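## Task

Carry the yellow tray onto the top of the two-door cabinet beside arm3, while the remaining three trays stay on the top of the two-door cabinet beside arm1; whatever each tray holds must end up standing inside it.

## Robot and tools

Robots: four identical i2rt Big YAM arms named arm1, arm2, arm3 and arm4. Each has six revolute joints, a two-finger gripper and a wrist camera (arm1_cam_wrist to arm4_cam_wrist). Four more cameras, cam_arm1 to cam_arm4, are fixed in the room. The hand reaches roughly 1.0 m from the joint1 axis. Feet (base_link, scene frame, metres, quat wxyz): arm1 (-3.371, -0.201, 1.041) almost unrotated; arm2 (-0.656, 0.373, 0.886) almost unrotated (w=0.037, z=-0.999, i.e. turned about 180 deg); arm3 (0.718, 2.497, 0.934), quat (0.952, 0.002, 0.004, 0.307); arm4 (0.738, -1.734, 0.916), quat (0.951, 0.005, 0.004, -0.308). Each foot faces its own +x.

Frame: one shared scene frame, origin on the floor, +z up, metres. The hand point lies between the finger pads, about 1 cm behind the tips; fingers point along the hand's +z and open along its y. Printed hand positions can be off, especially at long reach.

move: arguments arm1, arm2, arm3, arm4 (each optional; an omitted arm gets nothing new) and cameras. Each arm's object may hold:
- joints: a dict of absolute targets by name, in radians, gripper in metres. Ranges: joint1_rad -2.879..2.879 (yaw about the foot, positive counter-clockwise from above, 0 = along foot +x); joint2_rad 0..3.141 (shoulder, 0 = upper arm back and level, positive lifts it up then forward); joint3_rad 0..3.019 (elbow, 0 = folded, positive opens); joint4_rad -1.692..1.57 (hand pitch, positive tips fingers up); joint5_rad -1.57..1.57 (sideways swing, positive to the arm's right); joint6_rad -2.094..2.094 (roll, positive clockwise viewed from behind); gripper_m 0..0.093 (fingertip gap). Done tolerances: ±0.045, ±0.14, ±0.09, ±0.055, ±0.03, ±0.035 rad and ±0.003 m.
- target: one absolute hand pose per arm, a list of seven numbers [x, y, z, qw, qx, qy, qz] in the scene frame (metres, unit quaternion), same format as the printed hand line. The hand travels straight from its current hand_target toward it. With target, joints may contain only gripper_m.
- speed: top path speed in m/s, 0.002..0.5, default 0.25; only allowed with target. Rotation is capped at twice that value in rad/s.
All motions in one call start together; all hand paths in the call finish together, paced by the slowest. Paths ignore obstacles and other arms. The controller clips each step to 100 mm and 20 deg from the measured hand pose, so hands lag, stray, may overshoot speed near full stretch, and often finish a centimetre or more off. Individual joints move at different rates, so joint moves can sweep wide arcs. Out-of-range values or unknown keys make a call refused or invalid; after a refusal, later calls in the same reply are skipped.

wait: seconds (0 to 10) plus optional cameras; commands nothing and returns state and images.
zoom_image: camera (one name) and region [x0, y0, x1, y1] pixels, top-left origin, at most 504x504, on that camera's latest image (images are 672x504).
finished_scene: scene number; ends the scene irreversibly, so the goal must already hold without the robot.
cameras: list of names or "all"; omitted/null means all, [] means none.

Results: per-robot state (joint_positions, Joint velocities, torques, hand, hand_target, joint_status, hand_status, on_its_own). The "move" line shows per arm "done" or the worst status. "pictures" lists image order. Arms not named in the action appear under "as last shown" with "not commanded". Status words: off_target (stopped short, may still push); time_out (joint couldn't finish; arm keeps nearby targets and keeps pushing—resend its reported positions to relax it); not_followed / "pose unreachable" / "joint command not followed" (a safety check blocked the targets; the arm may keep trying them). "within noise" means velocities are essentially zero. Torques are in joint order without gripper, N m; joints 3 and 4 wrap at ±28. Images may be slightly older than state.

Gripper: while clamping a rigid part at full force the reading is up to about 5 mm below the part's width (some read up to 2 mm wider). Closed on nothing it reads 0.000-0.003. To grip firmly, command about 5 mm under the first-contact reading; to release, command well above the reading.

Cameras are calibrated (intrinsics and T_world_to_cam given per camera) but may be off by a few degrees and millimetres; room cameras are most accurate near image centre.

Avoid: knocking anything off the work area or onto the floor; dropping trays or their contents, or releasing while moving; slamming or pushing hard (the arm does not stop on contact); gripping or pressing against another arm, including fingers, housings and wrist cameras (the collision check may be late). Sustained pushing, holding loads or stretched poses heat motors: MOTOR HOT appears near 85 °C and at 100 °C the arm goes limp for a while (limit_stop_at_motor_heat, then resend targets). Loose objects may be nudged occasionally. Keep the contents upright in their trays when the scene ends.

Each tool is called after "Request:" in YAML: its name, and indented under it one key for each argument.

## Session

Request:
move:

Scene clock: 0.00 s.
Joint torques (N m): no reading
Motor temperatures (°C): arm1=[23 22 21 24 22 23 21] | arm2=[22 24 22 22 23 22 24] | arm3=[24 25 23 23 25 24 24] | arm4=[22 25 23 21 22 22 24]
Heat: arm1: hottest joint4_rad 24 °C; arm2: hottest joint2_rad 24 °C; arm3: hottest joint2_rad 25 °C; arm4: hottest joint2_rad 25 °C.
Joint velocities: within noise
arm1.joint_positions: joint1_rad=-0.855 joint2_rad=+0.457 joint3_rad=+1.516 joint4_rad=-1.482 joint5_rad=+0.160 joint6_rad=+0.364 gripper_m=+0.09396
arm1.joint_status: not commanded
arm1.hand: x=-3.4087 y=-0.0829 z=+1.6331 quat_wxyz=(-0.218, +0.630, -0.552, -0.501) (m; scene frame)
arm1.hand_target: x=-3.4059 y=-0.0869 z=+1.6395 quat_wxyz=(-0.220, +0.625, -0.549, -0.509) (m; scene frame)
arm1.hand_status: not commanded
arm2.joint_positions: joint1_rad=-0.601 joint2_rad=+0.266 joint3_rad=+1.514 joint4_rad=-1.625 joint5_rad=-0.191 joint6_rad=-0.234 gripper_m=+0.09396
arm2.joint_status: not commanded
arm2.hand: x=-0.6928 y=+0.3543 z=+1.4541 quat_wxyz=(+0.136, -0.823, +0.067, +0.547) (m; scene frame)
arm2.hand_target: x=-0.6897 y=+0.3525 z=+1.4589 quat_wxyz=(+0.139, -0.818, +0.065, +0.554) (m; scene frame)
arm2.hand_status: not commanded
arm3.joint_positions: joint1_rad=+0.777 joint2_rad=+0.424 joint3_rad=+1.674 joint4_rad=-1.435 joint5_rad=-0.206 joint6_rad=+0.485 gripper_m=+0.09396
arm3.joint_status: not commanded
arm3.hand: x=+0.7004 y=+2.5644 z=+1.5999 quat_wxyz=(-0.307, +0.395, -0.658, -0.563) (m; scene frame)
arm3.hand_target: x=+0.6998 y=+2.5602 z=+1.6054 quat_wxyz=(-0.311, +0.393, -0.653, -0.568) (m; scene frame)
arm3.hand_status: not commanded
arm4.joint_positions: joint1_rad=+0.860 joint2_rad=+0.370 joint3_rad=+1.622 joint4_rad=-1.329 joint5_rad=-0.136 joint6_rad=-0.547 gripper_m=+0.09396
arm4.joint_status: not commanded
arm4.hand: x=+0.7918 y=-1.7066 z=+1.5908 quat_wxyz=(-0.677, +0.318, -0.661, +0.052) (m; scene frame)
arm4.hand_target: x=+0.7854 y=-1.7082 z=+1.5954 quat_wxyz=(-0.684, +0.316, -0.656, +0.053) (m; scene frame)
arm4.hand_status: not commanded
pictures: arm1_cam_wrist, arm2_cam_wrist, arm3_cam_wrist, arm4_cam_wrist, cam_arm1, cam_arm2, cam_arm3, cam_arm4
camera_calibration:
arm1_cam_wrist: T_world_to_cam=[[0.908502, 0.3096, -0.280665, 3.58223], [0.153132, -0.871571, -0.465741, 1.21353], [-0.388813, 0.380148, -0.839233, 0.201671], [0, 0, 0, 1]] pos_world=[-3.36188, -0.128047, 1.73984]
arm2_cam_wrist: T_world_to_cam=[[0.260178, 0.95443, 0.146187, -0.369873], [0.836904, -0.147402, -0.527129, 1.40187], [-0.48156, 0.259492, -0.837117, 0.919281], [0, 0, 0, 1]] pos_world=[-0.634313, 0.321111, 1.56258]
arm3_cam_wrist: T_world_to_cam=[[0.865757, -0.0493622, -0.498024, 0.317427], [-0.374507, -0.724004, -0.579277, 3.05004], [-0.331977, 0.688027, -0.645298, -0.37517], [0, 0, 0, 1]] pos_world=[0.742898, 2.48203, 1.68281]
arm4_cam_wrist: T_world_to_cam=[[0.3485, -0.793027, 0.499656, -2.42299], [-0.448678, -0.609175, -0.653906, 0.359714], [0.822943, 0.00370153, -0.568111, 0.384334], [0, 0, 0, 1]] pos_world=[0.689523, -1.70379, 1.66423]

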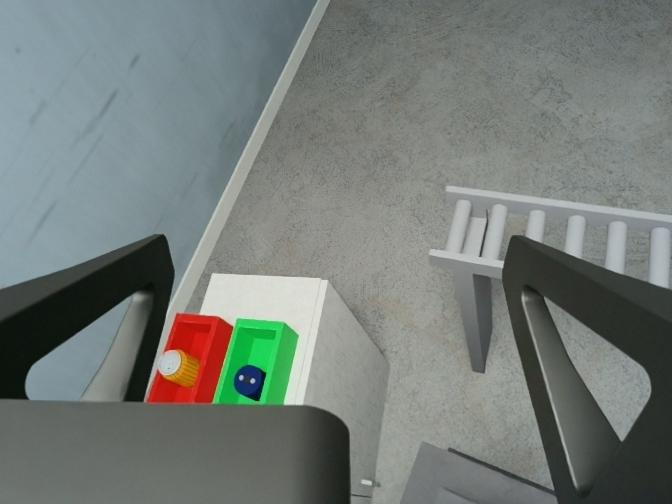

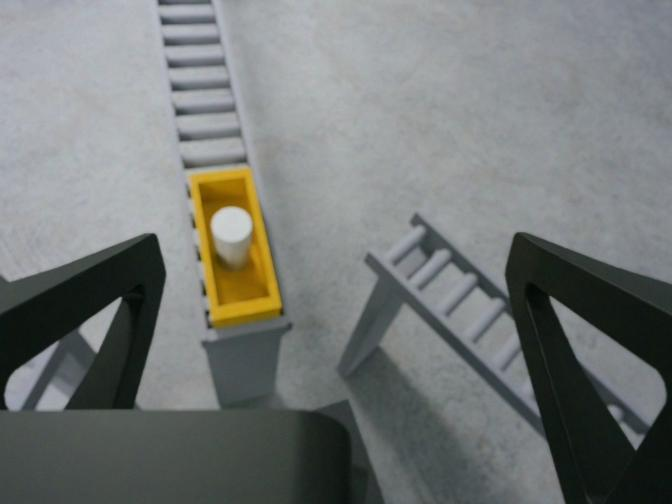

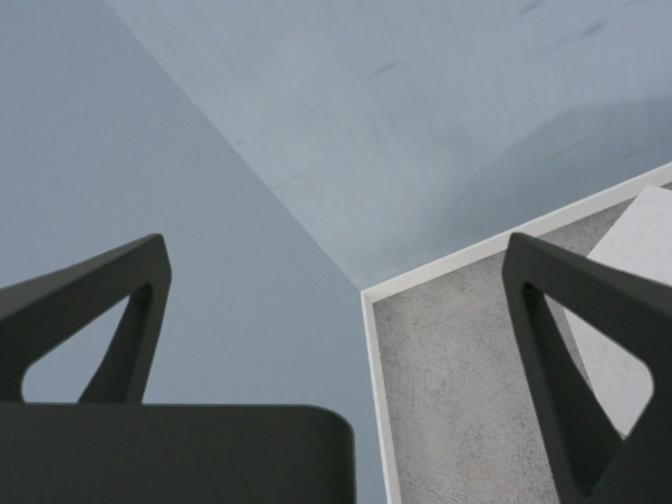

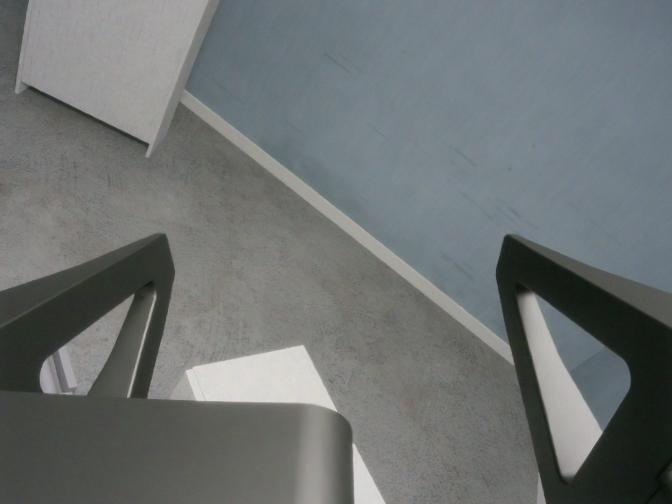

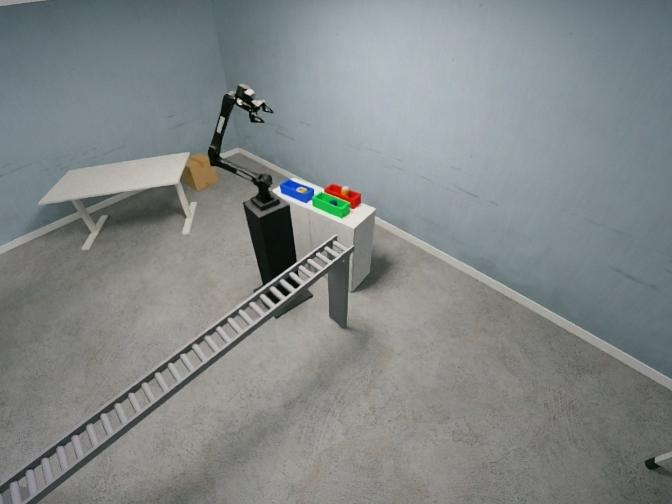

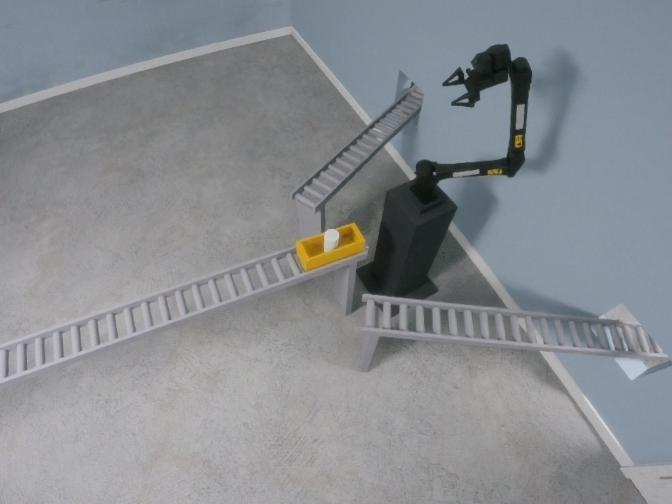

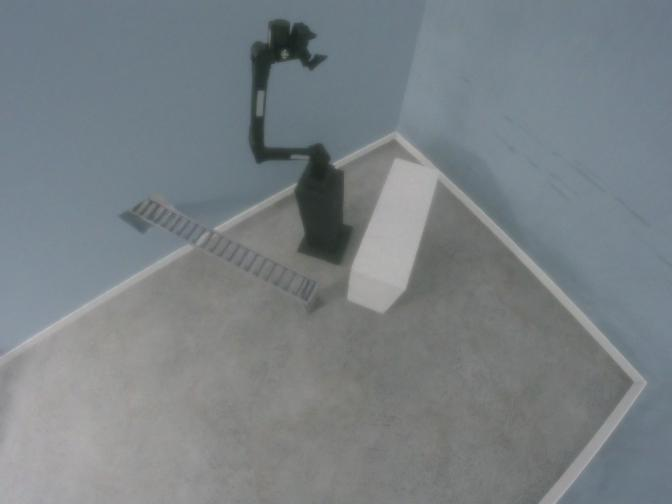

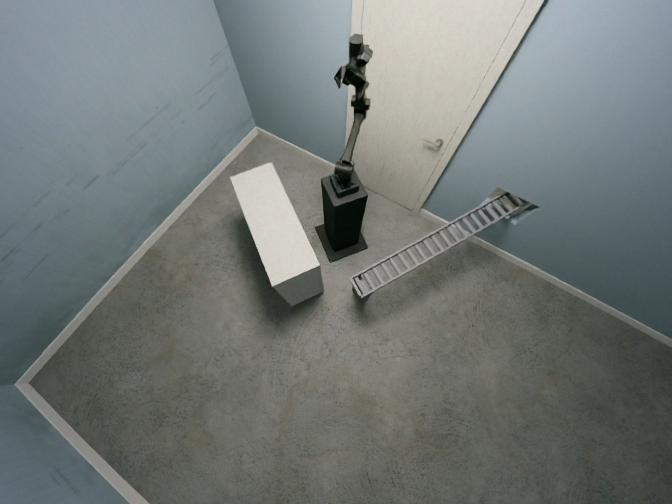

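Request:
zoom_image:
  camera: "cam_arm2"
  region: [270, 60, 470, 320]

Request:
zoom_image:
  camera: "arm2_cam_wrist"
  region: [130, 130, 430, 430]

Request:
zoom_image:
  camera: "cam_arm3"
  region: [100, 130, 450, 330]

Scaled by 1.938 from the camera's 672x504 image, which has a finer 960x720 frame.

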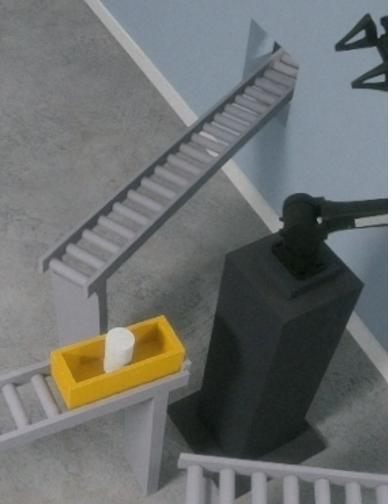

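Scaled by 1.680 from the camera's 672x504 image, which has a finer 960x720 frame.

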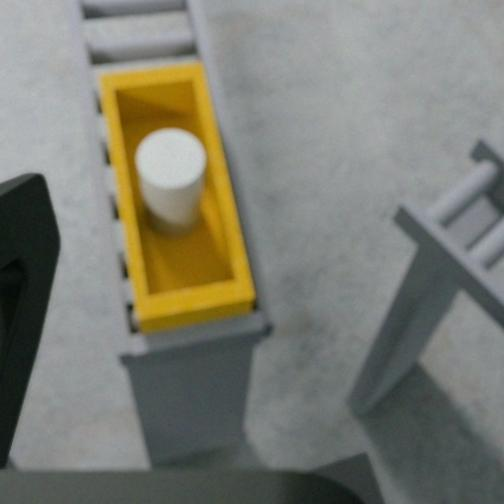

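Scaled by 1.440 from the camera's 672x504 image, which has a finer 960x720 frame.

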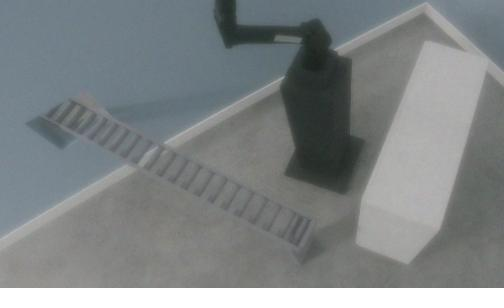

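Request:
move:
  arm2: {"target":[-1.195,0.327,0.95,0,1,0,0],"speed":0.3,"joints":{"gripper_m":0.07}}
  cameras: ["arm2_cam_wrist","cam_arm2"]

Scene clock: 7.27 s.
Joint torques (N m): arm1=[-0.21 5.48 7.12 1.84 0.07 0.08] | arm2=[-1.55 -20.19 12.23 0.01 -0.16 0.15] | arm3=[0.21 7.18 4.27 1.96 -0.03 0] | arm4=[-1.73 7.82 5.87 2.47 -0.08 -0.08]
Motor temperatures (°C): arm1=[23 22 22 24 22 23 21] | arm2=[22 25 23 22 23 22 24] | arm3=[24 25 23 23 25 24 24] | arm4=[22 25 24 21 22 22 24]
Heat: arm1: hottest joint4_rad 24 °C; arm2: hottest joint2_rad 25 °C; arm3: hottest joint2_rad 25 °C; arm4: hottest joint2_rad 25 °C.
move: arm2 off_target
Joint velocities: within noise
arm1, arm3, arm4: as last shown
arm2.joint_positions: joint1_rad=+0.026 joint2_rad=+1.843 joint3_rad=+1.368 joint4_rad=-1.110 joint5_rad=-0.002 joint6_rad=+0.067 gripper_m=+0.07013
arm2.joint_status: all done
arm2.hand: x=-1.1790 y=+0.3209 z=+0.9405 quat_wxyz=(+0.001, -1.000, -0.016, -0.009) (m; scene frame)
arm2.hand_target: x=-1.1939 y=+0.3267 z=+0.9514 quat_wxyz=(-0.001, -1.000, -0.003, +0.001) (m; scene frame)
arm2.hand_status: off_target (0.020 m and 2.1 deg from the pose sent, 0.712 m and 69.2 deg at the start; pose on its path clipped on 40 of 104 steps; a joint's target at an end of its range on 8 of 104 steps)
pictures: arm2_cam_wrist, cam_arm2
camera_calibration:
arm2_cam_wrist: T_world_to_cam=[[-0.0272847, 0.999627, 0.0013476, -0.353678], [0.796068, 0.0209132, 0.604846, 0.366287], [0.604592, 0.0175758, -0.796342, 1.58382], [0, 0, 0, 1]] pos_world=[-1.25881, 0.318049, 1.04019]

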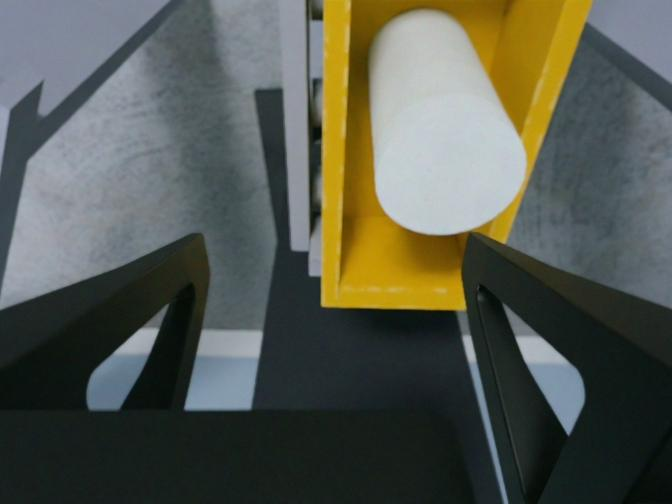

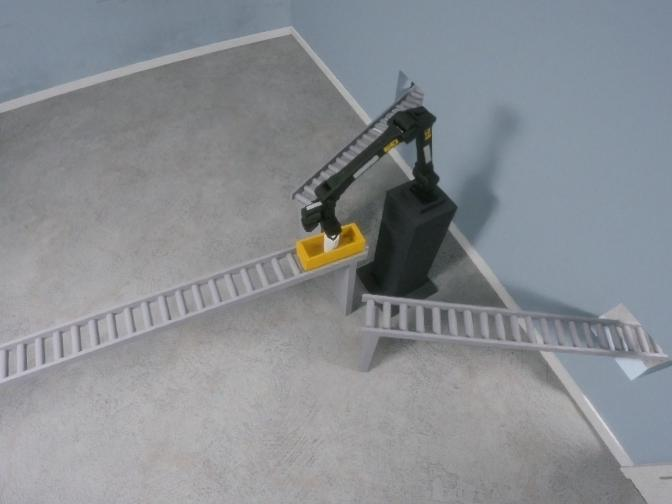

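Request:
move:
  arm2: {"target":[-1.238,0.326,0.83,0,1,0,0],"speed":0.2}
  cameras: ["arm2_cam_wrist","cam_arm2"]

Request:
zoom_image:
  camera: "cam_arm2"
  region: [270, 160, 400, 290]

Scene clock: 9.57 s.
Joint torques (N m): arm1=[-0.09 5.19 7.16 1.81 0.06 0.07] | arm2=[-1.73 -23.06 10.71 1.16 -0.08 0.15] | arm3=[0.26 7.12 4.26 1.95 -0.03 0] | arm4=[-1.9 7.18 5.72 2.47 -0.07 -0.09]
Motor temperatures (°C): arm1=[23 22 22 24 22 23 21] | arm2=[22 25 24 22 23 22 24] | arm3=[24 25 23 23 25 24 24] | arm4=[22 25 24 21 22 22 24]
Heat: arm1: hottest joint4_rad 24 °C; arm2: hottest joint2_rad 25 °C; arm3: hottest joint2_rad 25 °C; arm4: hottest joint2_rad 25 °C.
move: arm2 off_target
Joint velocities: within noise
arm1, arm3, arm4: as last shown
arm2.joint_positions: joint1_rad=+0.022 joint2_rad=+2.100 joint3_rad=+1.434 joint4_rad=-0.946 joint5_rad=-0.002 joint6_rad=+0.068 gripper_m=+0.07013
arm2.joint_status: not commanded
arm2.hand: x=-1.2154 y=+0.3197 z=+0.8252 quat_wxyz=(+0.002, -1.000, -0.014, -0.022) (m; scene frame)
arm2.hand_target: x=-1.2370 y=+0.3261 z=+0.8307 quat_wxyz=(+0.000, -1.000, +0.000, +0.000) (m; scene frame)
arm2.hand_status: off_target (0.024 m and 3.0 deg from the pose sent, 0.125 m and 2.1 deg at the start)
pictures: arm2_cam_wrist, cam_arm2
camera_calibration:
arm2_cam_wrist: T_world_to_cam=[[-0.0219389, 0.999754, 0.00333065, -0.348515], [0.779642, 0.015023, 0.626045, 0.429435], [0.625841, 0.0163315, -0.77978, 1.5265], [0, 0, 0, 1]] pos_world=[-1.2978, 0.317048, 0.922651]

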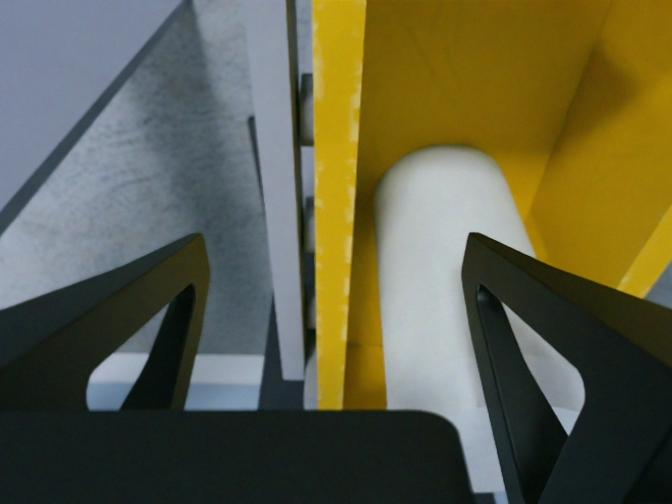

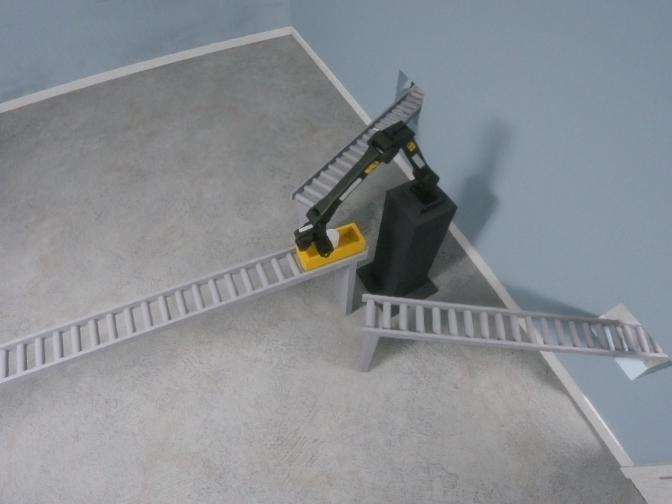

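Scaled by 3.877 from the camera's 672x504 image, which has a finer 960x720 frame.

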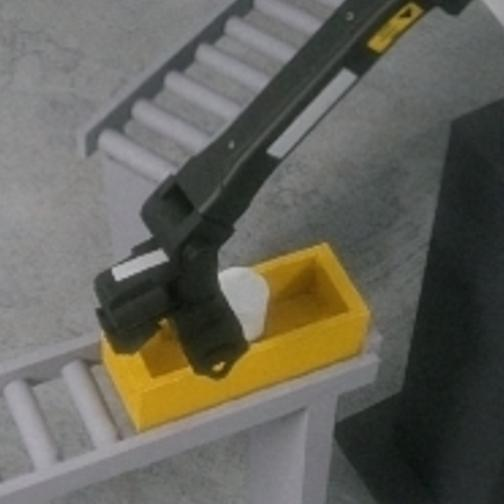

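Request:
move:
  arm2: {"target":[-1.257,0.325,0.752,0,1,0,0],"speed":0.12}
  cameras: ["arm2_cam_wrist","cam_arm2"]

Request:
zoom_image:
  camera: "cam_arm2"
  region: [270, 160, 400, 290]

Scene clock: 17.87 s.
Joint torques (N m): arm1=[-0.21 5.42 7.1 1.85 0.07 0.07] | arm2=[-1.73 -24 9.85 1.07 -0.08 0.14] | arm3=[0.15 7.12 4.27 1.98 -0.03 0] | arm4=[-2.02 8.29 5.63 2.52 -0.06 -0.06]
Motor temperatures (°C): arm1=[23 22 23 24 22 23 21] | arm2=[22 26 25 22 23 22 24] | arm3=[24 26 24 23 25 24 24] | arm4=[22 26 24 21 22 22 24]
Heat: arm1: hottest joint4_rad 24 °C; arm2: hottest joint2_rad 26 °C; arm3: hottest joint2_rad 26 °C; arm4: hottest joint2_rad 26 °C.
move: arm2 off_target
Joint velocities: within noise
arm1, arm3, arm4: as last shown
arm2.joint_positions: joint1_rad=+0.022 joint2_rad=+2.266 joint3_rad=+1.501 joint4_rad=-0.839 joint5_rad=-0.002 joint6_rad=+0.068 gripper_m=+0.07013
arm2.joint_status: not commanded
arm2.hand: x=-1.2370 y=+0.3181 z=+0.7513 quat_wxyz=(+0.002, -1.000, -0.013, -0.018) (m; scene frame)
arm2.hand_target: x=-1.2563 y=+0.3252 z=+0.7525 quat_wxyz=(+0.000, -1.000, +0.000, +0.000) (m; scene frame)
arm2.hand_status: off_target (0.021 m and 2.6 deg from the pose sent, 0.084 m and 3.0 deg at the start)
pictures: arm2_cam_wrist, cam_arm2
camera_calibration:
arm2_cam_wrist: T_world_to_cam=[[-0.0215764, 0.999763, 0.00275636, -0.34617], [0.784704, 0.0152266, 0.619683, 0.503627], [0.619495, 0.0155335, -0.784847, 1.47863], [0, 0, 0, 1]] pos_world=[-1.31867, 0.315451, 0.849364]

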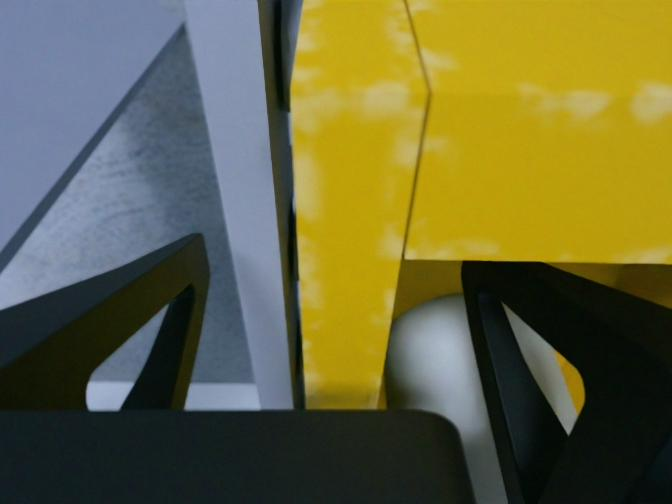

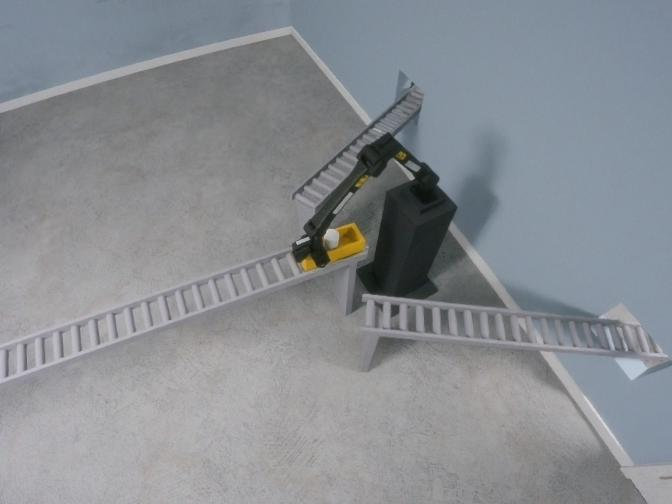

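Scaled by 3.877 from the camera's 672x504 image, which has a finer 960x720 frame.

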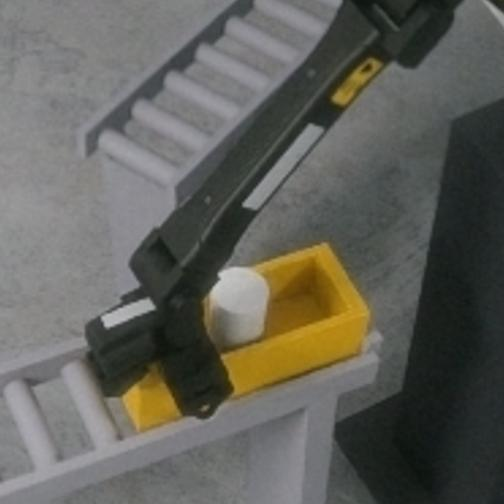

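Request:
move:
  arm2: {"target":[-1.257,0.325,0.742,0,1,0,0],"speed":0.08}
  cameras: []

Request:
move:
  arm2: {"joints":{"gripper_m":0.0}}
  cameras: ["arm2_cam_wrist","cam_arm2"]

Scene clock: 19.13 s.
Joint torques (N m): arm1=[0.03 5.48 7.12 1.81 0.06 0.06] | arm2=[-1.79 -23.53 9.94 1.13 -0.07 0.17] | arm3=[0.21 7.12 4.26 1.94 -0.03 0] | arm4=[-1.67 7.41 5.79 2.56 -0.06 -0.11]
Motor temperatures (°C): arm1=[23 22 23 24 22 23 21] | arm2=[22 26 25 22 23 22 24] | arm3=[24 26 24 23 25 24 24] | arm4=[22 26 24 21 22 22 24]
Heat: arm1: hottest joint4_rad 24 °C; arm2: hottest joint2_rad 26 °C; arm3: hottest joint2_rad 26 °C; arm4: hottest joint2_rad 26 °C.
move: arm2 off_target
Joint velocities: within noise
arm1, arm3, arm4: as last shown
arm2.joint_positions: joint1_rad=+0.022 joint2_rad=+2.278 joint3_rad=+1.501 joint4_rad=-0.823 joint5_rad=-0.002 joint6_rad=+0.068 gripper_m=+0.07013
arm2.joint_status: not commanded
arm2.hand: x=-1.2375 y=+0.3180 z=+0.7443 quat_wxyz=(+0.001, -1.000, -0.013, -0.017) (m; scene frame)
arm2.hand_target: x=-1.2562 y=+0.3252 z=+0.7426 quat_wxyz=(+0.000, -1.000, +0.000, +0.000) (m; scene frame)
arm2.hand_status: off_target (0.021 m and 2.5 deg from the pose sent, 0.023 m and 2.6 deg at the start)
pictures: none
No camera images: "cameras" was empty.

Scene clock: 19.83 s.
Joint torques (N m): arm1=[0.21 5.54 7.13 1.89 0.05 0.08] | arm2=[-1.73 -23.53 9.94 1.13 -0.07 0.11] | arm3=[0.21 7.12 4.27 1.95 -0.03 0] | arm4=[-1.26 7.53 5.93 2.59 -0.07 -0.06]
Motor temperatures (°C): arm1=[23 22 23 24 22 23 21] | arm2=[22 26 25 22 23 22 24] | arm3=[24 26 24 23 25 24 24] | arm4=[22 26 24 21 22 22 24]
Heat: arm1: hottest joint4_rad 24 °C; arm2: hottest joint2_rad 26 °C; arm3: hottest joint2_rad 26 °C; arm4: hottest joint2_rad 26 °C.
move: arm2 off_target
Joint velocities: within noise
arm1, arm3, arm4: as last shown
arm2.joint_positions: joint1_rad=+0.022 joint2_rad=+2.278 joint3_rad=+1.501 joint4_rad=-0.823 joint5_rad=+0.001 joint6_rad=+0.081 gripper_m=+0.01184
arm2.joint_status: gripper_m off_target (ended at +0.01187, target +0.00000)
arm2.hand: x=-1.2375 y=+0.3188 z=+0.7443 quat_wxyz=(+0.003, -1.000, -0.007, -0.017) (m; scene frame)
arm2.hand_target: x=-1.2562 y=+0.3257 z=+0.7426 quat_wxyz=(+0.002, -1.000, +0.004, +0.000) (m; scene frame)
arm2.hand_status: not commanded
pictures: arm2_cam_wrist, cam_arm2
camera_calibration:
arm2_cam_wrist: T_world_to_cam=[[-0.0090487, 0.999942, 0.00592568, -0.333769], [0.787008, 0.00346585, 0.616933, 0.516987], [0.616877, 0.010246, -0.786993, 1.4735], [0, 0, 0, 1]] pos_world=[-1.31886, 0.31686, 0.842668]

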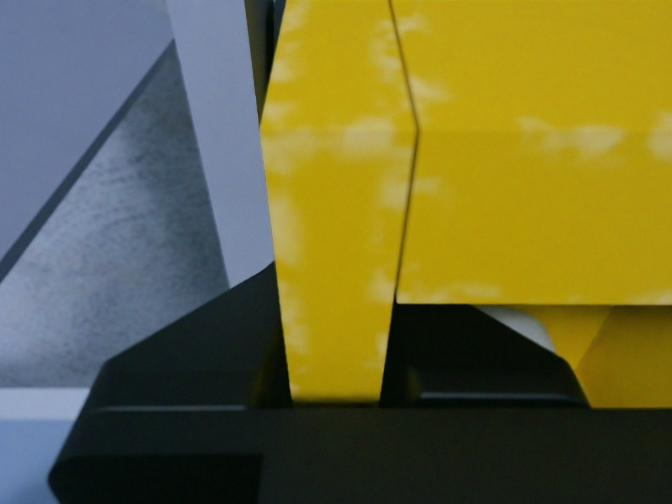

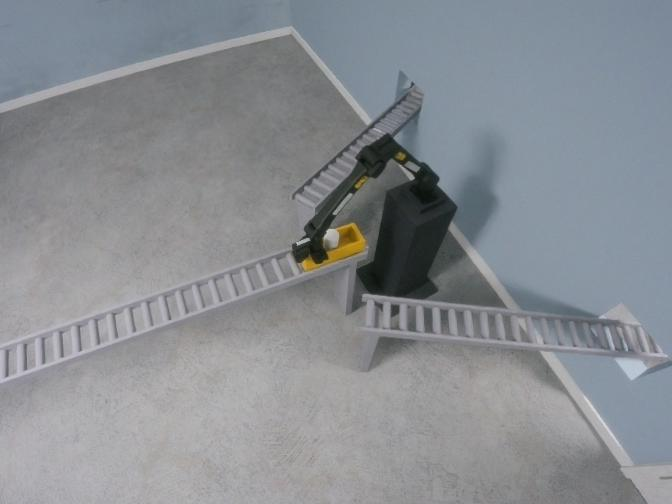

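Gripped (wall ~12 mm). Lift.

Request:
move:
  arm2: {"target":[-1.256,0.3257,0.80,0,1,0,0],"speed":0.08}
  cameras: ["arm2_cam_wrist","cam_arm2"]

Request:
zoom_image:
  camera: "cam_arm2"
  region: [270, 160, 400, 290]

Scene clock: 21.40 s.
Joint torques (N m): arm1=[-0.03 5.77 7.05 1.77 0.04 0.08] | arm2=[-1.79 -28.04 9.84 -0.49 -0.03 0.04] | arm3=[0.21 7.06 4.26 1.95 -0.03 -0.01] | arm4=[-1.9 7.82 5.93 2.56 -0.02 -0.08]
Motor temperatures (°C): arm1=[23 22 24 24 22 23 21] | arm2=[22 26 25 22 23 22 24] | arm3=[24 26 24 23 25 24 24] | arm4=[22 26 25 21 22 22 24]
Heat: arm1: hottest joint3_rad 24 °C; arm2: hottest joint2_rad 26 °C; arm3: hottest joint2_rad 26 °C; arm4: hottest joint2_rad 26 °C.
move: arm2 off_target
Joint velocities: within noise
arm1, arm3, arm4: as last shown
arm2.joint_positions: joint1_rad=+0.020 joint2_rad=+2.235 joint3_rad=+1.501 joint4_rad=-0.865 joint5_rad=-0.010 joint6_rad=+0.073 gripper_m=+0.01184
arm2.joint_status: not commanded
arm2.hand: x=-1.2385 y=+0.3177 z=+0.7689 quat_wxyz=(-0.002, -1.000, -0.010, -0.016) (m; scene frame)
arm2.hand_target: x=-1.2575 y=+0.3247 z=+0.7997 quat_wxyz=(-0.003, -1.000, -0.004, +0.005) (m; scene frame)
arm2.hand_status: off_target (0.037 m and 2.2 deg from the pose sent, 0.059 m and 2.1 deg at the start)
pictures: arm2_cam_wrist, cam_arm2
camera_calibration:
arm2_cam_wrist: T_world_to_cam=[[-0.0148197, 0.999877, -0.0050848, -0.331499], [0.787358, 0.0148041, 0.616319, 0.499923], [0.616318, 0.0051301, -0.78748, 1.49473], [0, 0, 0, 1]] pos_world=[-1.31976, 0.316389, 0.867272]

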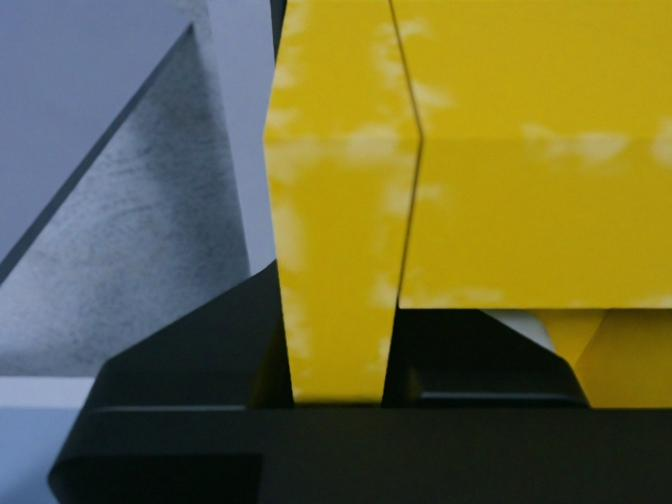

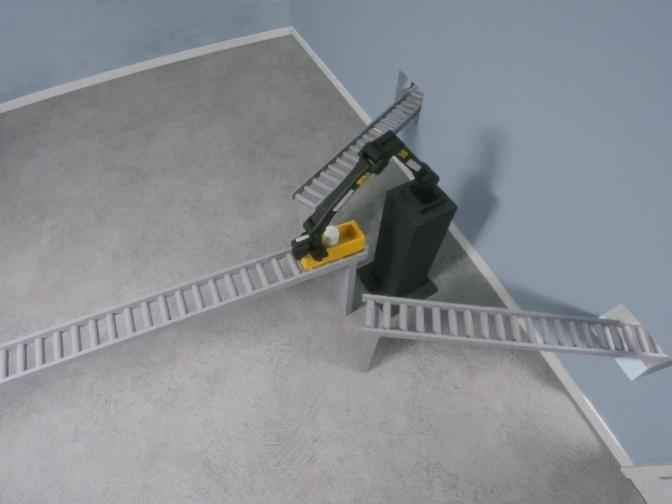

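Scaled by 3.877 from the camera's 672x504 image, which has a finer 960x720 frame.

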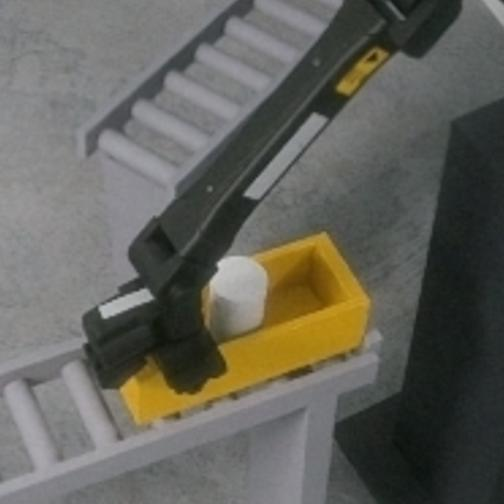

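Request:
move:
  arm2: {"target":[-1.24,0.3257,0.97,0,1,0,0],"speed":0.12}
  cameras: []

Request:
move:
  arm2: {"target":[-0.995,0.76,0.95,0,0.965,0.262,0],"speed":0.12}
  cameras: ["arm2_cam_wrist","cam_arm2"]

Request:
zoom_image:
  camera: "cam_arm2"
  region: [270, 80, 430, 240]

Scene clock: 24.07 s.
Joint torques (N m): arm1=[-0.03 5.36 7.04 1.81 0.04 0.06] | arm2=[-1.49 -26.11 13.64 -0.5 0.19 0.12] | arm3=[0.15 7.18 4.26 1.95 -0.03 0] | arm4=[-1.85 7.82 5.87 2.65 -0.09 -0.08]
Motor temperatures (°C): arm1=[23 22 24 24 22 23 21] | arm2=[22 27 26 22 23 22 25] | arm3=[24 26 24 23 25 24 24] | arm4=[22 26 25 21 22 22 24]
Heat: arm1: hottest joint3_rad 24 °C; arm2: hottest joint2_rad 27 °C; arm3: hottest joint2_rad 26 °C; arm4: hottest joint2_rad 26 °C.
move: arm2 off_target
Joint velocities: within noise
arm1, arm3, arm4: as last shown
arm2.joint_positions: joint1_rad=+0.020 joint2_rad=+1.969 joint3_rad=+1.544 joint4_rad=-1.197 joint5_rad=-0.010 joint6_rad=+0.073 gripper_m=+0.01184
arm2.joint_status: not commanded
arm2.hand: x=-1.2204 y=+0.3189 z=+0.9339 quat_wxyz=(-0.001, -1.000, -0.010, -0.028) (m; scene frame)
arm2.hand_target: x=-1.2385 y=+0.3258 z=+0.9701 quat_wxyz=(+0.000, -1.000, +0.000, +0.001) (m; scene frame)
arm2.hand_status: off_target (0.042 m and 3.4 deg from the pose sent, 0.201 m and 2.2 deg at the start)
pictures: none
No camera images: "cameras" was empty.

Scene clock: 29.10 s.
Joint torques (N m): arm1=[-0.26 5.6 7.08 1.73 0.05 0.04] | arm2=[-0.97 -20.31 13.57 0.36 0.04 -0.02] | arm3=[0.21 7.12 4.27 1.95 -0.03 0] | arm4=[-1.38 8 5.9 2.43 -0.07 -0.08]
Motor temperatures (°C): arm1=[23 22 24 24 22 23 21] | arm2=[22 28 27 22 23 22 25] | arm3=[24 26 24 23 25 24 24] | arm4=[22 26 25 21 22 22 24]
Heat: arm1: hottest joint3_rad 24 °C; arm2: hottest joint2_rad 28 °C; arm3: hottest joint2_rad 26 °C; arm4: hottest joint2_rad 26 °C.
move: arm2 off_target
Joint velocities: within noise
arm1.joint_positions: joint1_rad=-0.855 joint2_rad=+0.457 joint3_rad=+1.516 joint4_rad=-1.482 joint5_rad=+0.160 joint6_rad=+0.364 gripper_m=+0.09396
arm1.joint_status: not commanded
arm1.hand: x=-3.4087 y=-0.0829 z=+1.6331 quat_wxyz=(-0.218, +0.630, -0.552, -0.501) (m; scene frame)
arm1.hand_target: x=-3.4059 y=-0.0869 z=+1.6395 quat_wxyz=(-0.220, +0.625, -0.549, -0.509) (m; scene frame)
arm1.hand_status: not commanded
arm2.joint_positions: joint1_rad=-0.921 joint2_rad=+1.803 joint3_rad=+1.257 joint4_rad=-1.101 joint5_rad=-0.007 joint6_rad=-1.377 gripper_m=+0.01185
arm2.joint_status: not commanded
arm2.hand: x=-0.9761 y=+0.7345 z=+0.9259 quat_wxyz=(-0.035, -0.965, -0.261, -0.016) (m; scene frame)
arm2.hand_target: x=-0.9923 y=+0.7580 z=+0.9509 quat_wxyz=(-0.001, -0.965, -0.262, -0.002) (m; scene frame)
arm2.hand_status: off_target (0.040 m and 4.4 deg from the pose sent, 0.496 m and 29.4 deg at the start)
arm3.joint_positions: joint1_rad=+0.777 joint2_rad=+0.424 joint3_rad=+1.674 joint4_rad=-1.435 joint5_rad=-0.206 joint6_rad=+0.485 gripper_m=+0.09396
arm3.joint_status: not commanded
arm3.hand: x=+0.7004 y=+2.5644 z=+1.5999 quat_wxyz=(-0.307, +0.395, -0.658, -0.563) (m; scene frame)
arm3.hand_target: x=+0.6998 y=+2.5602 z=+1.6054 quat_wxyz=(-0.311, +0.393, -0.653, -0.568) (m; scene frame)
arm3.hand_status: not commanded
arm4.joint_positions: joint1_rad=+0.860 joint2_rad=+0.370 joint3_rad=+1.622 joint4_rad=-1.329 joint5_rad=-0.136 joint6_rad=-0.547 gripper_m=+0.09396
arm4.joint_status: not commanded
arm4.hand: x=+0.7918 y=-1.7066 z=+1.5908 quat_wxyz=(-0.677, +0.318, -0.661, +0.052) (m; scene frame)
arm4.hand_target: x=+0.7854 y=-1.7082 z=+1.5954 quat_wxyz=(-0.684, +0.316, -0.656, +0.053) (m; scene frame)
arm4.hand_status: not commanded
pictures: arm2_cam_wrist, cam_arm2
camera_calibration:
arm2_cam_wrist: T_world_to_cam=[[-0.497418, 0.864221, -0.0754857, -1.04986], [0.670129, 0.438043, 0.599204, -0.219104], [0.55091, 0.247469, -0.79703, 1.22149], [0, 0, 0, 1]] pos_world=[-1.04832, 0.701006, 1.02561]

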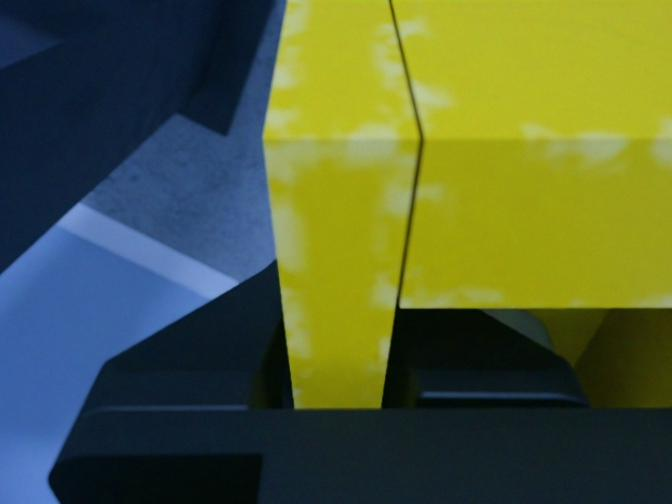

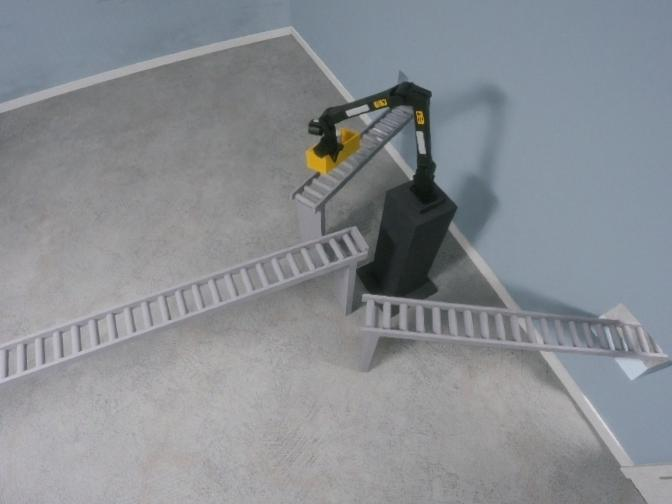

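Scaled by 3.150 from the camera's 672x504 image, which has a finer 960x720 frame.

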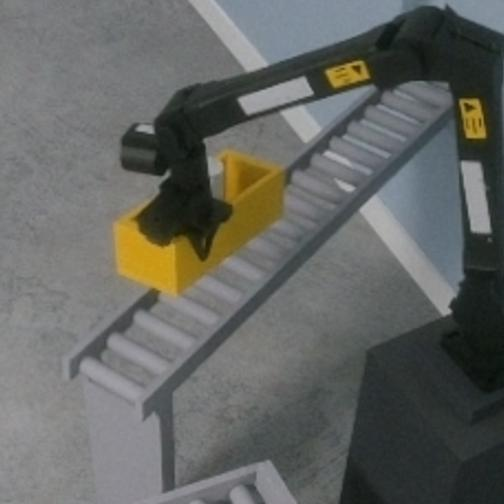

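Request:
move:
  arm2: {"target":[-1.010,0.788,0.835,0,0.9636,0.2672,0],"speed":0.12}
  cameras: ["arm2_cam_wrist","cam_arm2"]

Request:
zoom_image:
  camera: "cam_arm2"
  region: [280, 120, 400, 220]

Scene clock: 32.07 s.
Joint torques (N m): arm1=[-0.03 5.36 7.05 1.85 0.04 0.07] | arm2=[-1.67 -23.36 11.33 1.09 0.04 -0.03] | arm3=[0.21 7.18 4.26 1.96 -0.03 0] | arm4=[-1.79 8.06 5.85 2.47 -0.07 -0.09]
Motor temperatures (°C): arm1=[23 22 25 24 22 23 21] | arm2=[22 28 27 22 23 22 25] | arm3=[24 26 25 23 25 24 24] | arm4=[22 26 25 21 22 22 24]
Heat: arm1: hottest joint3_rad 25 °C; arm2: hottest joint2_rad 28 °C; arm3: hottest joint2_rad 26 °C; arm4: hottest joint2_rad 26 °C.
move: arm2 off_target
Joint velocities: within noise
arm1, arm3, arm4: as last shown
arm2.joint_positions: joint1_rad=-0.923 joint2_rad=+2.043 joint3_rad=+1.279 joint4_rad=-0.894 joint5_rad=-0.008 joint6_rad=-1.400 gripper_m=+0.01185
arm2.joint_status: not commanded
arm2.hand: x=-0.9925 y=+0.7550 z=+0.8137 quat_wxyz=(-0.040, -0.962, -0.271, -0.017) (m; scene frame)
arm2.hand_target: x=-1.0087 y=+0.7868 z=+0.8366 quat_wxyz=(+0.001, -0.964, -0.267, -0.001) (m; scene frame)
arm2.hand_status: off_target (0.043 m and 5.0 deg from the pose sent, 0.111 m and 4.4 deg at the start)
pictures: arm2_cam_wrist, cam_arm2
camera_calibration:
arm2_cam_wrist: T_world_to_cam=[[-0.514969, 0.852826, -0.0865774, -1.08401], [0.65809, 0.458046, 0.597589, -0.175606], [0.549295, 0.250764, -0.797115, 1.13211], [0, 0, 0, 1]] pos_world=[-1.06453, 0.721015, 0.913507]

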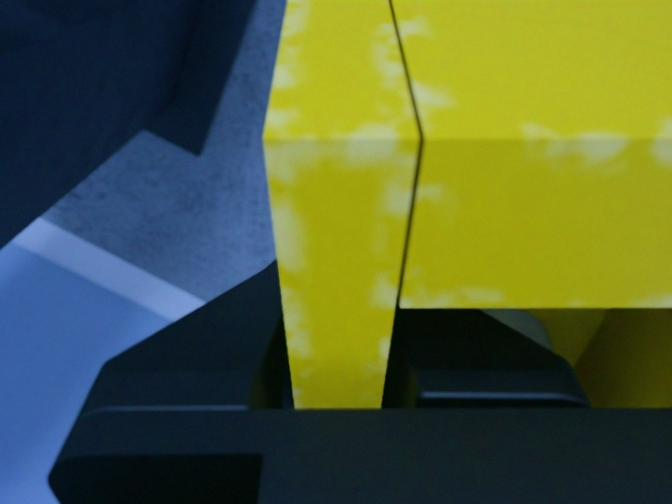

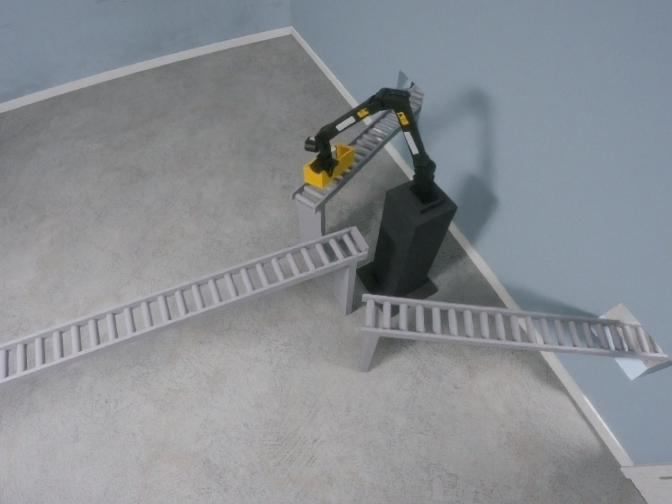

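Scaled by 4.200 from the camera's 672x504 image, which has a finer 960x720 frame.

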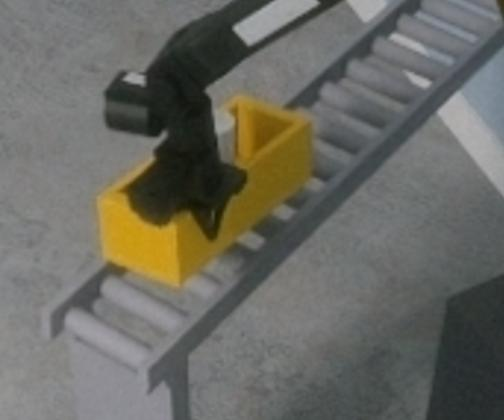

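Request:
move:
  arm2: {"target":[-1.0165,0.800,0.783,0.02,0.9636,0.2672,0.005],"speed":0.1}
  cameras: ["arm2_cam_wrist","cam_arm2"]

Request:
zoom_image:
  camera: "cam_arm2"
  region: [280, 130, 380, 220]

Scene clock: 34.10 s.
Joint torques (N m): arm1=[-0.32 5.42 7.08 1.8 0.06 0.07] | arm2=[-1.73 -24.82 10.58 0.76 0.04 -0.02] | arm3=[0.15 7.12 4.27 1.96 -0.03 0] | arm4=[-0.97 8.06 5.91 2.47 -0.02 -0.12]
Motor temperatures (°C): arm1=[23 22 25 24 22 23 21] | arm2=[22 28 28 22 23 22 25] | arm3=[24 26 25 23 25 24 24] | arm4=[22 26 25 21 22 22 24]
Heat: arm1: hottest joint3_rad 25 °C; arm2: hottest joint2_rad 28 °C; arm3: hottest joint2_rad 26 °C; arm4: hottest joint2_rad 26 °C.
move: arm2 off_target
Joint velocities: within noise
arm1, arm3, arm4: as last shown
arm2.joint_positions: joint1_rad=-0.931 joint2_rad=+2.182 joint3_rad=+1.355 joint4_rad=-0.857 joint5_rad=-0.016 joint6_rad=-1.407 gripper_m=+0.01185
arm2.joint_status: not commanded
arm2.hand: x=-1.0012 y=+0.7695 z=+0.7621 quat_wxyz=(-0.054, -0.961, -0.270, -0.019) (m; scene frame)
arm2.hand_target: x=-1.0167 y=+0.8007 z=+0.7843 quat_wxyz=(-0.015, -0.964, -0.267, -0.004) (m; scene frame)
arm2.hand_status: off_target (0.040 m and 4.2 deg from the pose sent, 0.059 m and 2.7 deg at the start)
pictures: arm2_cam_wrist, cam_arm2
camera_calibration:
arm2_cam_wrist: T_world_to_cam=[[-0.513094, 0.850736, -0.113947, -1.08089], [0.65193, 0.472613, 0.592979, -0.159473], [0.558321, 0.229968, -0.797115, 1.11716], [0, 0, 0, 1]] pos_world=[-1.07437, 0.738005, 0.861909]

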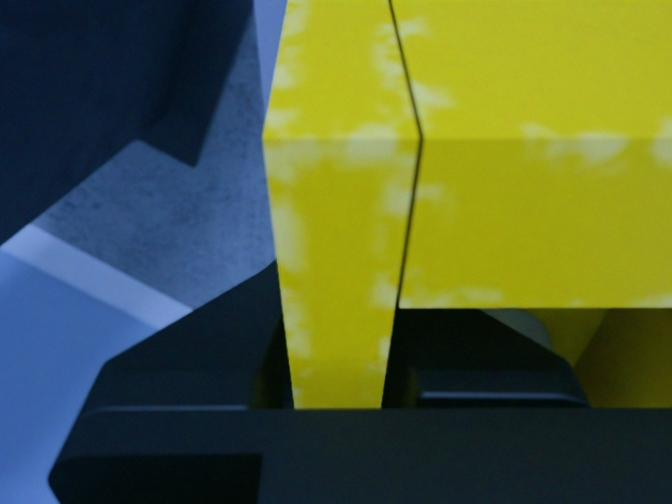

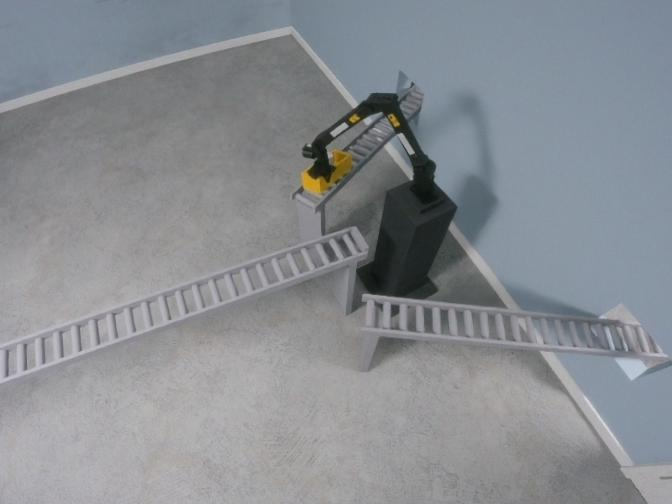

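Scaled by 5.040 from the camera's 672x504 image, which has a finer 960x720 frame.

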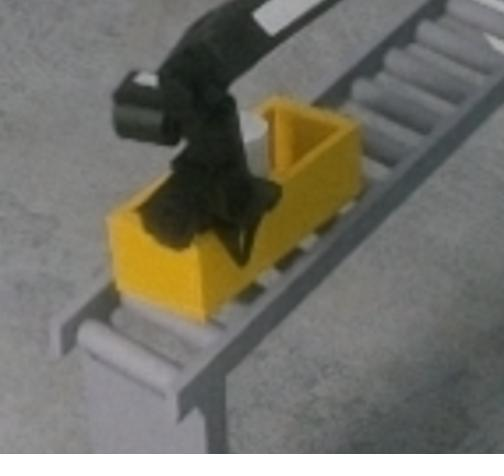

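Request:
move:
  arm2: {"target":[-1.020,0.807,0.750,-0.03,0.9636,0.2672,0.01],"speed":0.1}
  cameras: ["arm2_cam_wrist","cam_arm2"]

Request:
zoom_image:
  camera: "cam_arm2"
  region: [280, 130, 380, 220]

Scene clock: 35.77 s.
Joint torques (N m): arm1=[-0.38 5.6 7.16 1.85 0.06 0.07] | arm2=[-0.62 -24.94 6.93 2.1 0.12 0.05] | arm3=[0.21 7.12 4.27 1.95 -0.03 0] | arm4=[-2.02 7.36 5.79 2.45 -0.05 -0.09]
Motor temperatures (°C): arm1=[23 22 25 24 22 23 21] | arm2=[22 29 28 22 23 22 25] | arm3=[24 26 25 23 25 24 24] | arm4=[22 26 25 21 22 22 24]
Heat: arm1: hottest joint3_rad 25 °C; arm2: hottest joint2_rad 29 °C; arm3: hottest joint2_rad 26 °C; arm4: hottest joint2_rad 26 °C.
move: arm2 off_target
Joint velocities: within noise
arm1, arm3, arm4: as last shown
arm2.joint_positions: joint1_rad=-0.931 joint2_rad=+2.218 joint3_rad=+1.347 joint4_rad=-0.740 joint5_rad=+0.031 joint6_rad=-1.398 gripper_m=+0.01185
arm2.joint_status: not commanded
arm2.hand: x=-1.0045 y=+0.7859 z=+0.7397 quat_wxyz=(-0.011, -0.963, -0.267, -0.025) (m; scene frame)
arm2.hand_target: x=-1.0180 y=+0.8044 z=+0.7509 quat_wxyz=(+0.025, -0.964, -0.265, -0.012) (m; scene frame)
arm2.hand_status: off_target (0.028 m and 5.0 deg from the pose sent, 0.044 m and 9.7 deg at the start)
pictures: arm2_cam_wrist, cam_arm2
camera_calibration:
arm2_cam_wrist: T_world_to_cam=[[-0.509533, 0.85976, -0.0344893, -1.1614], [0.660883, 0.416708, 0.62417, -0.121994], [0.551008, 0.295242, -0.780527, 1.02645], [0, 0, 0, 1]] pos_world=[-1.07673, 0.746311, 0.837259]

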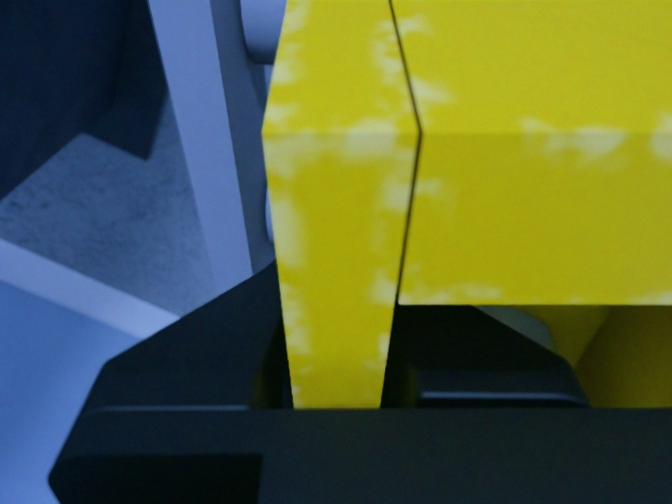

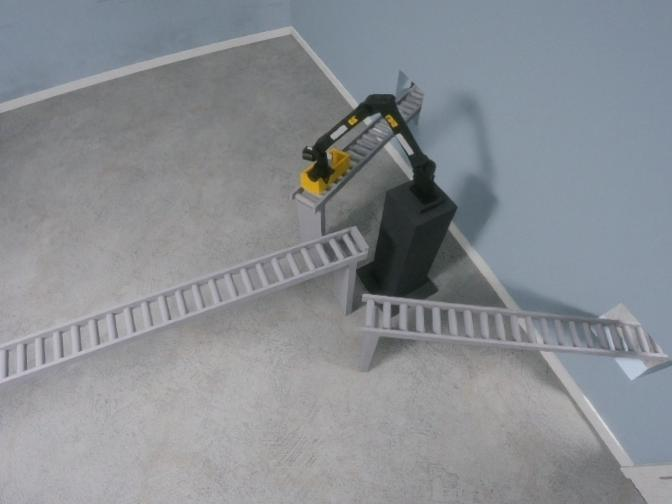

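Scaled by 5.040 from the camera's 672x504 image, which has a finer 960x720 frame.

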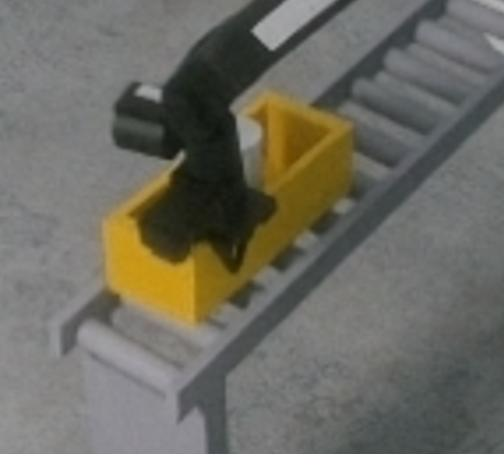

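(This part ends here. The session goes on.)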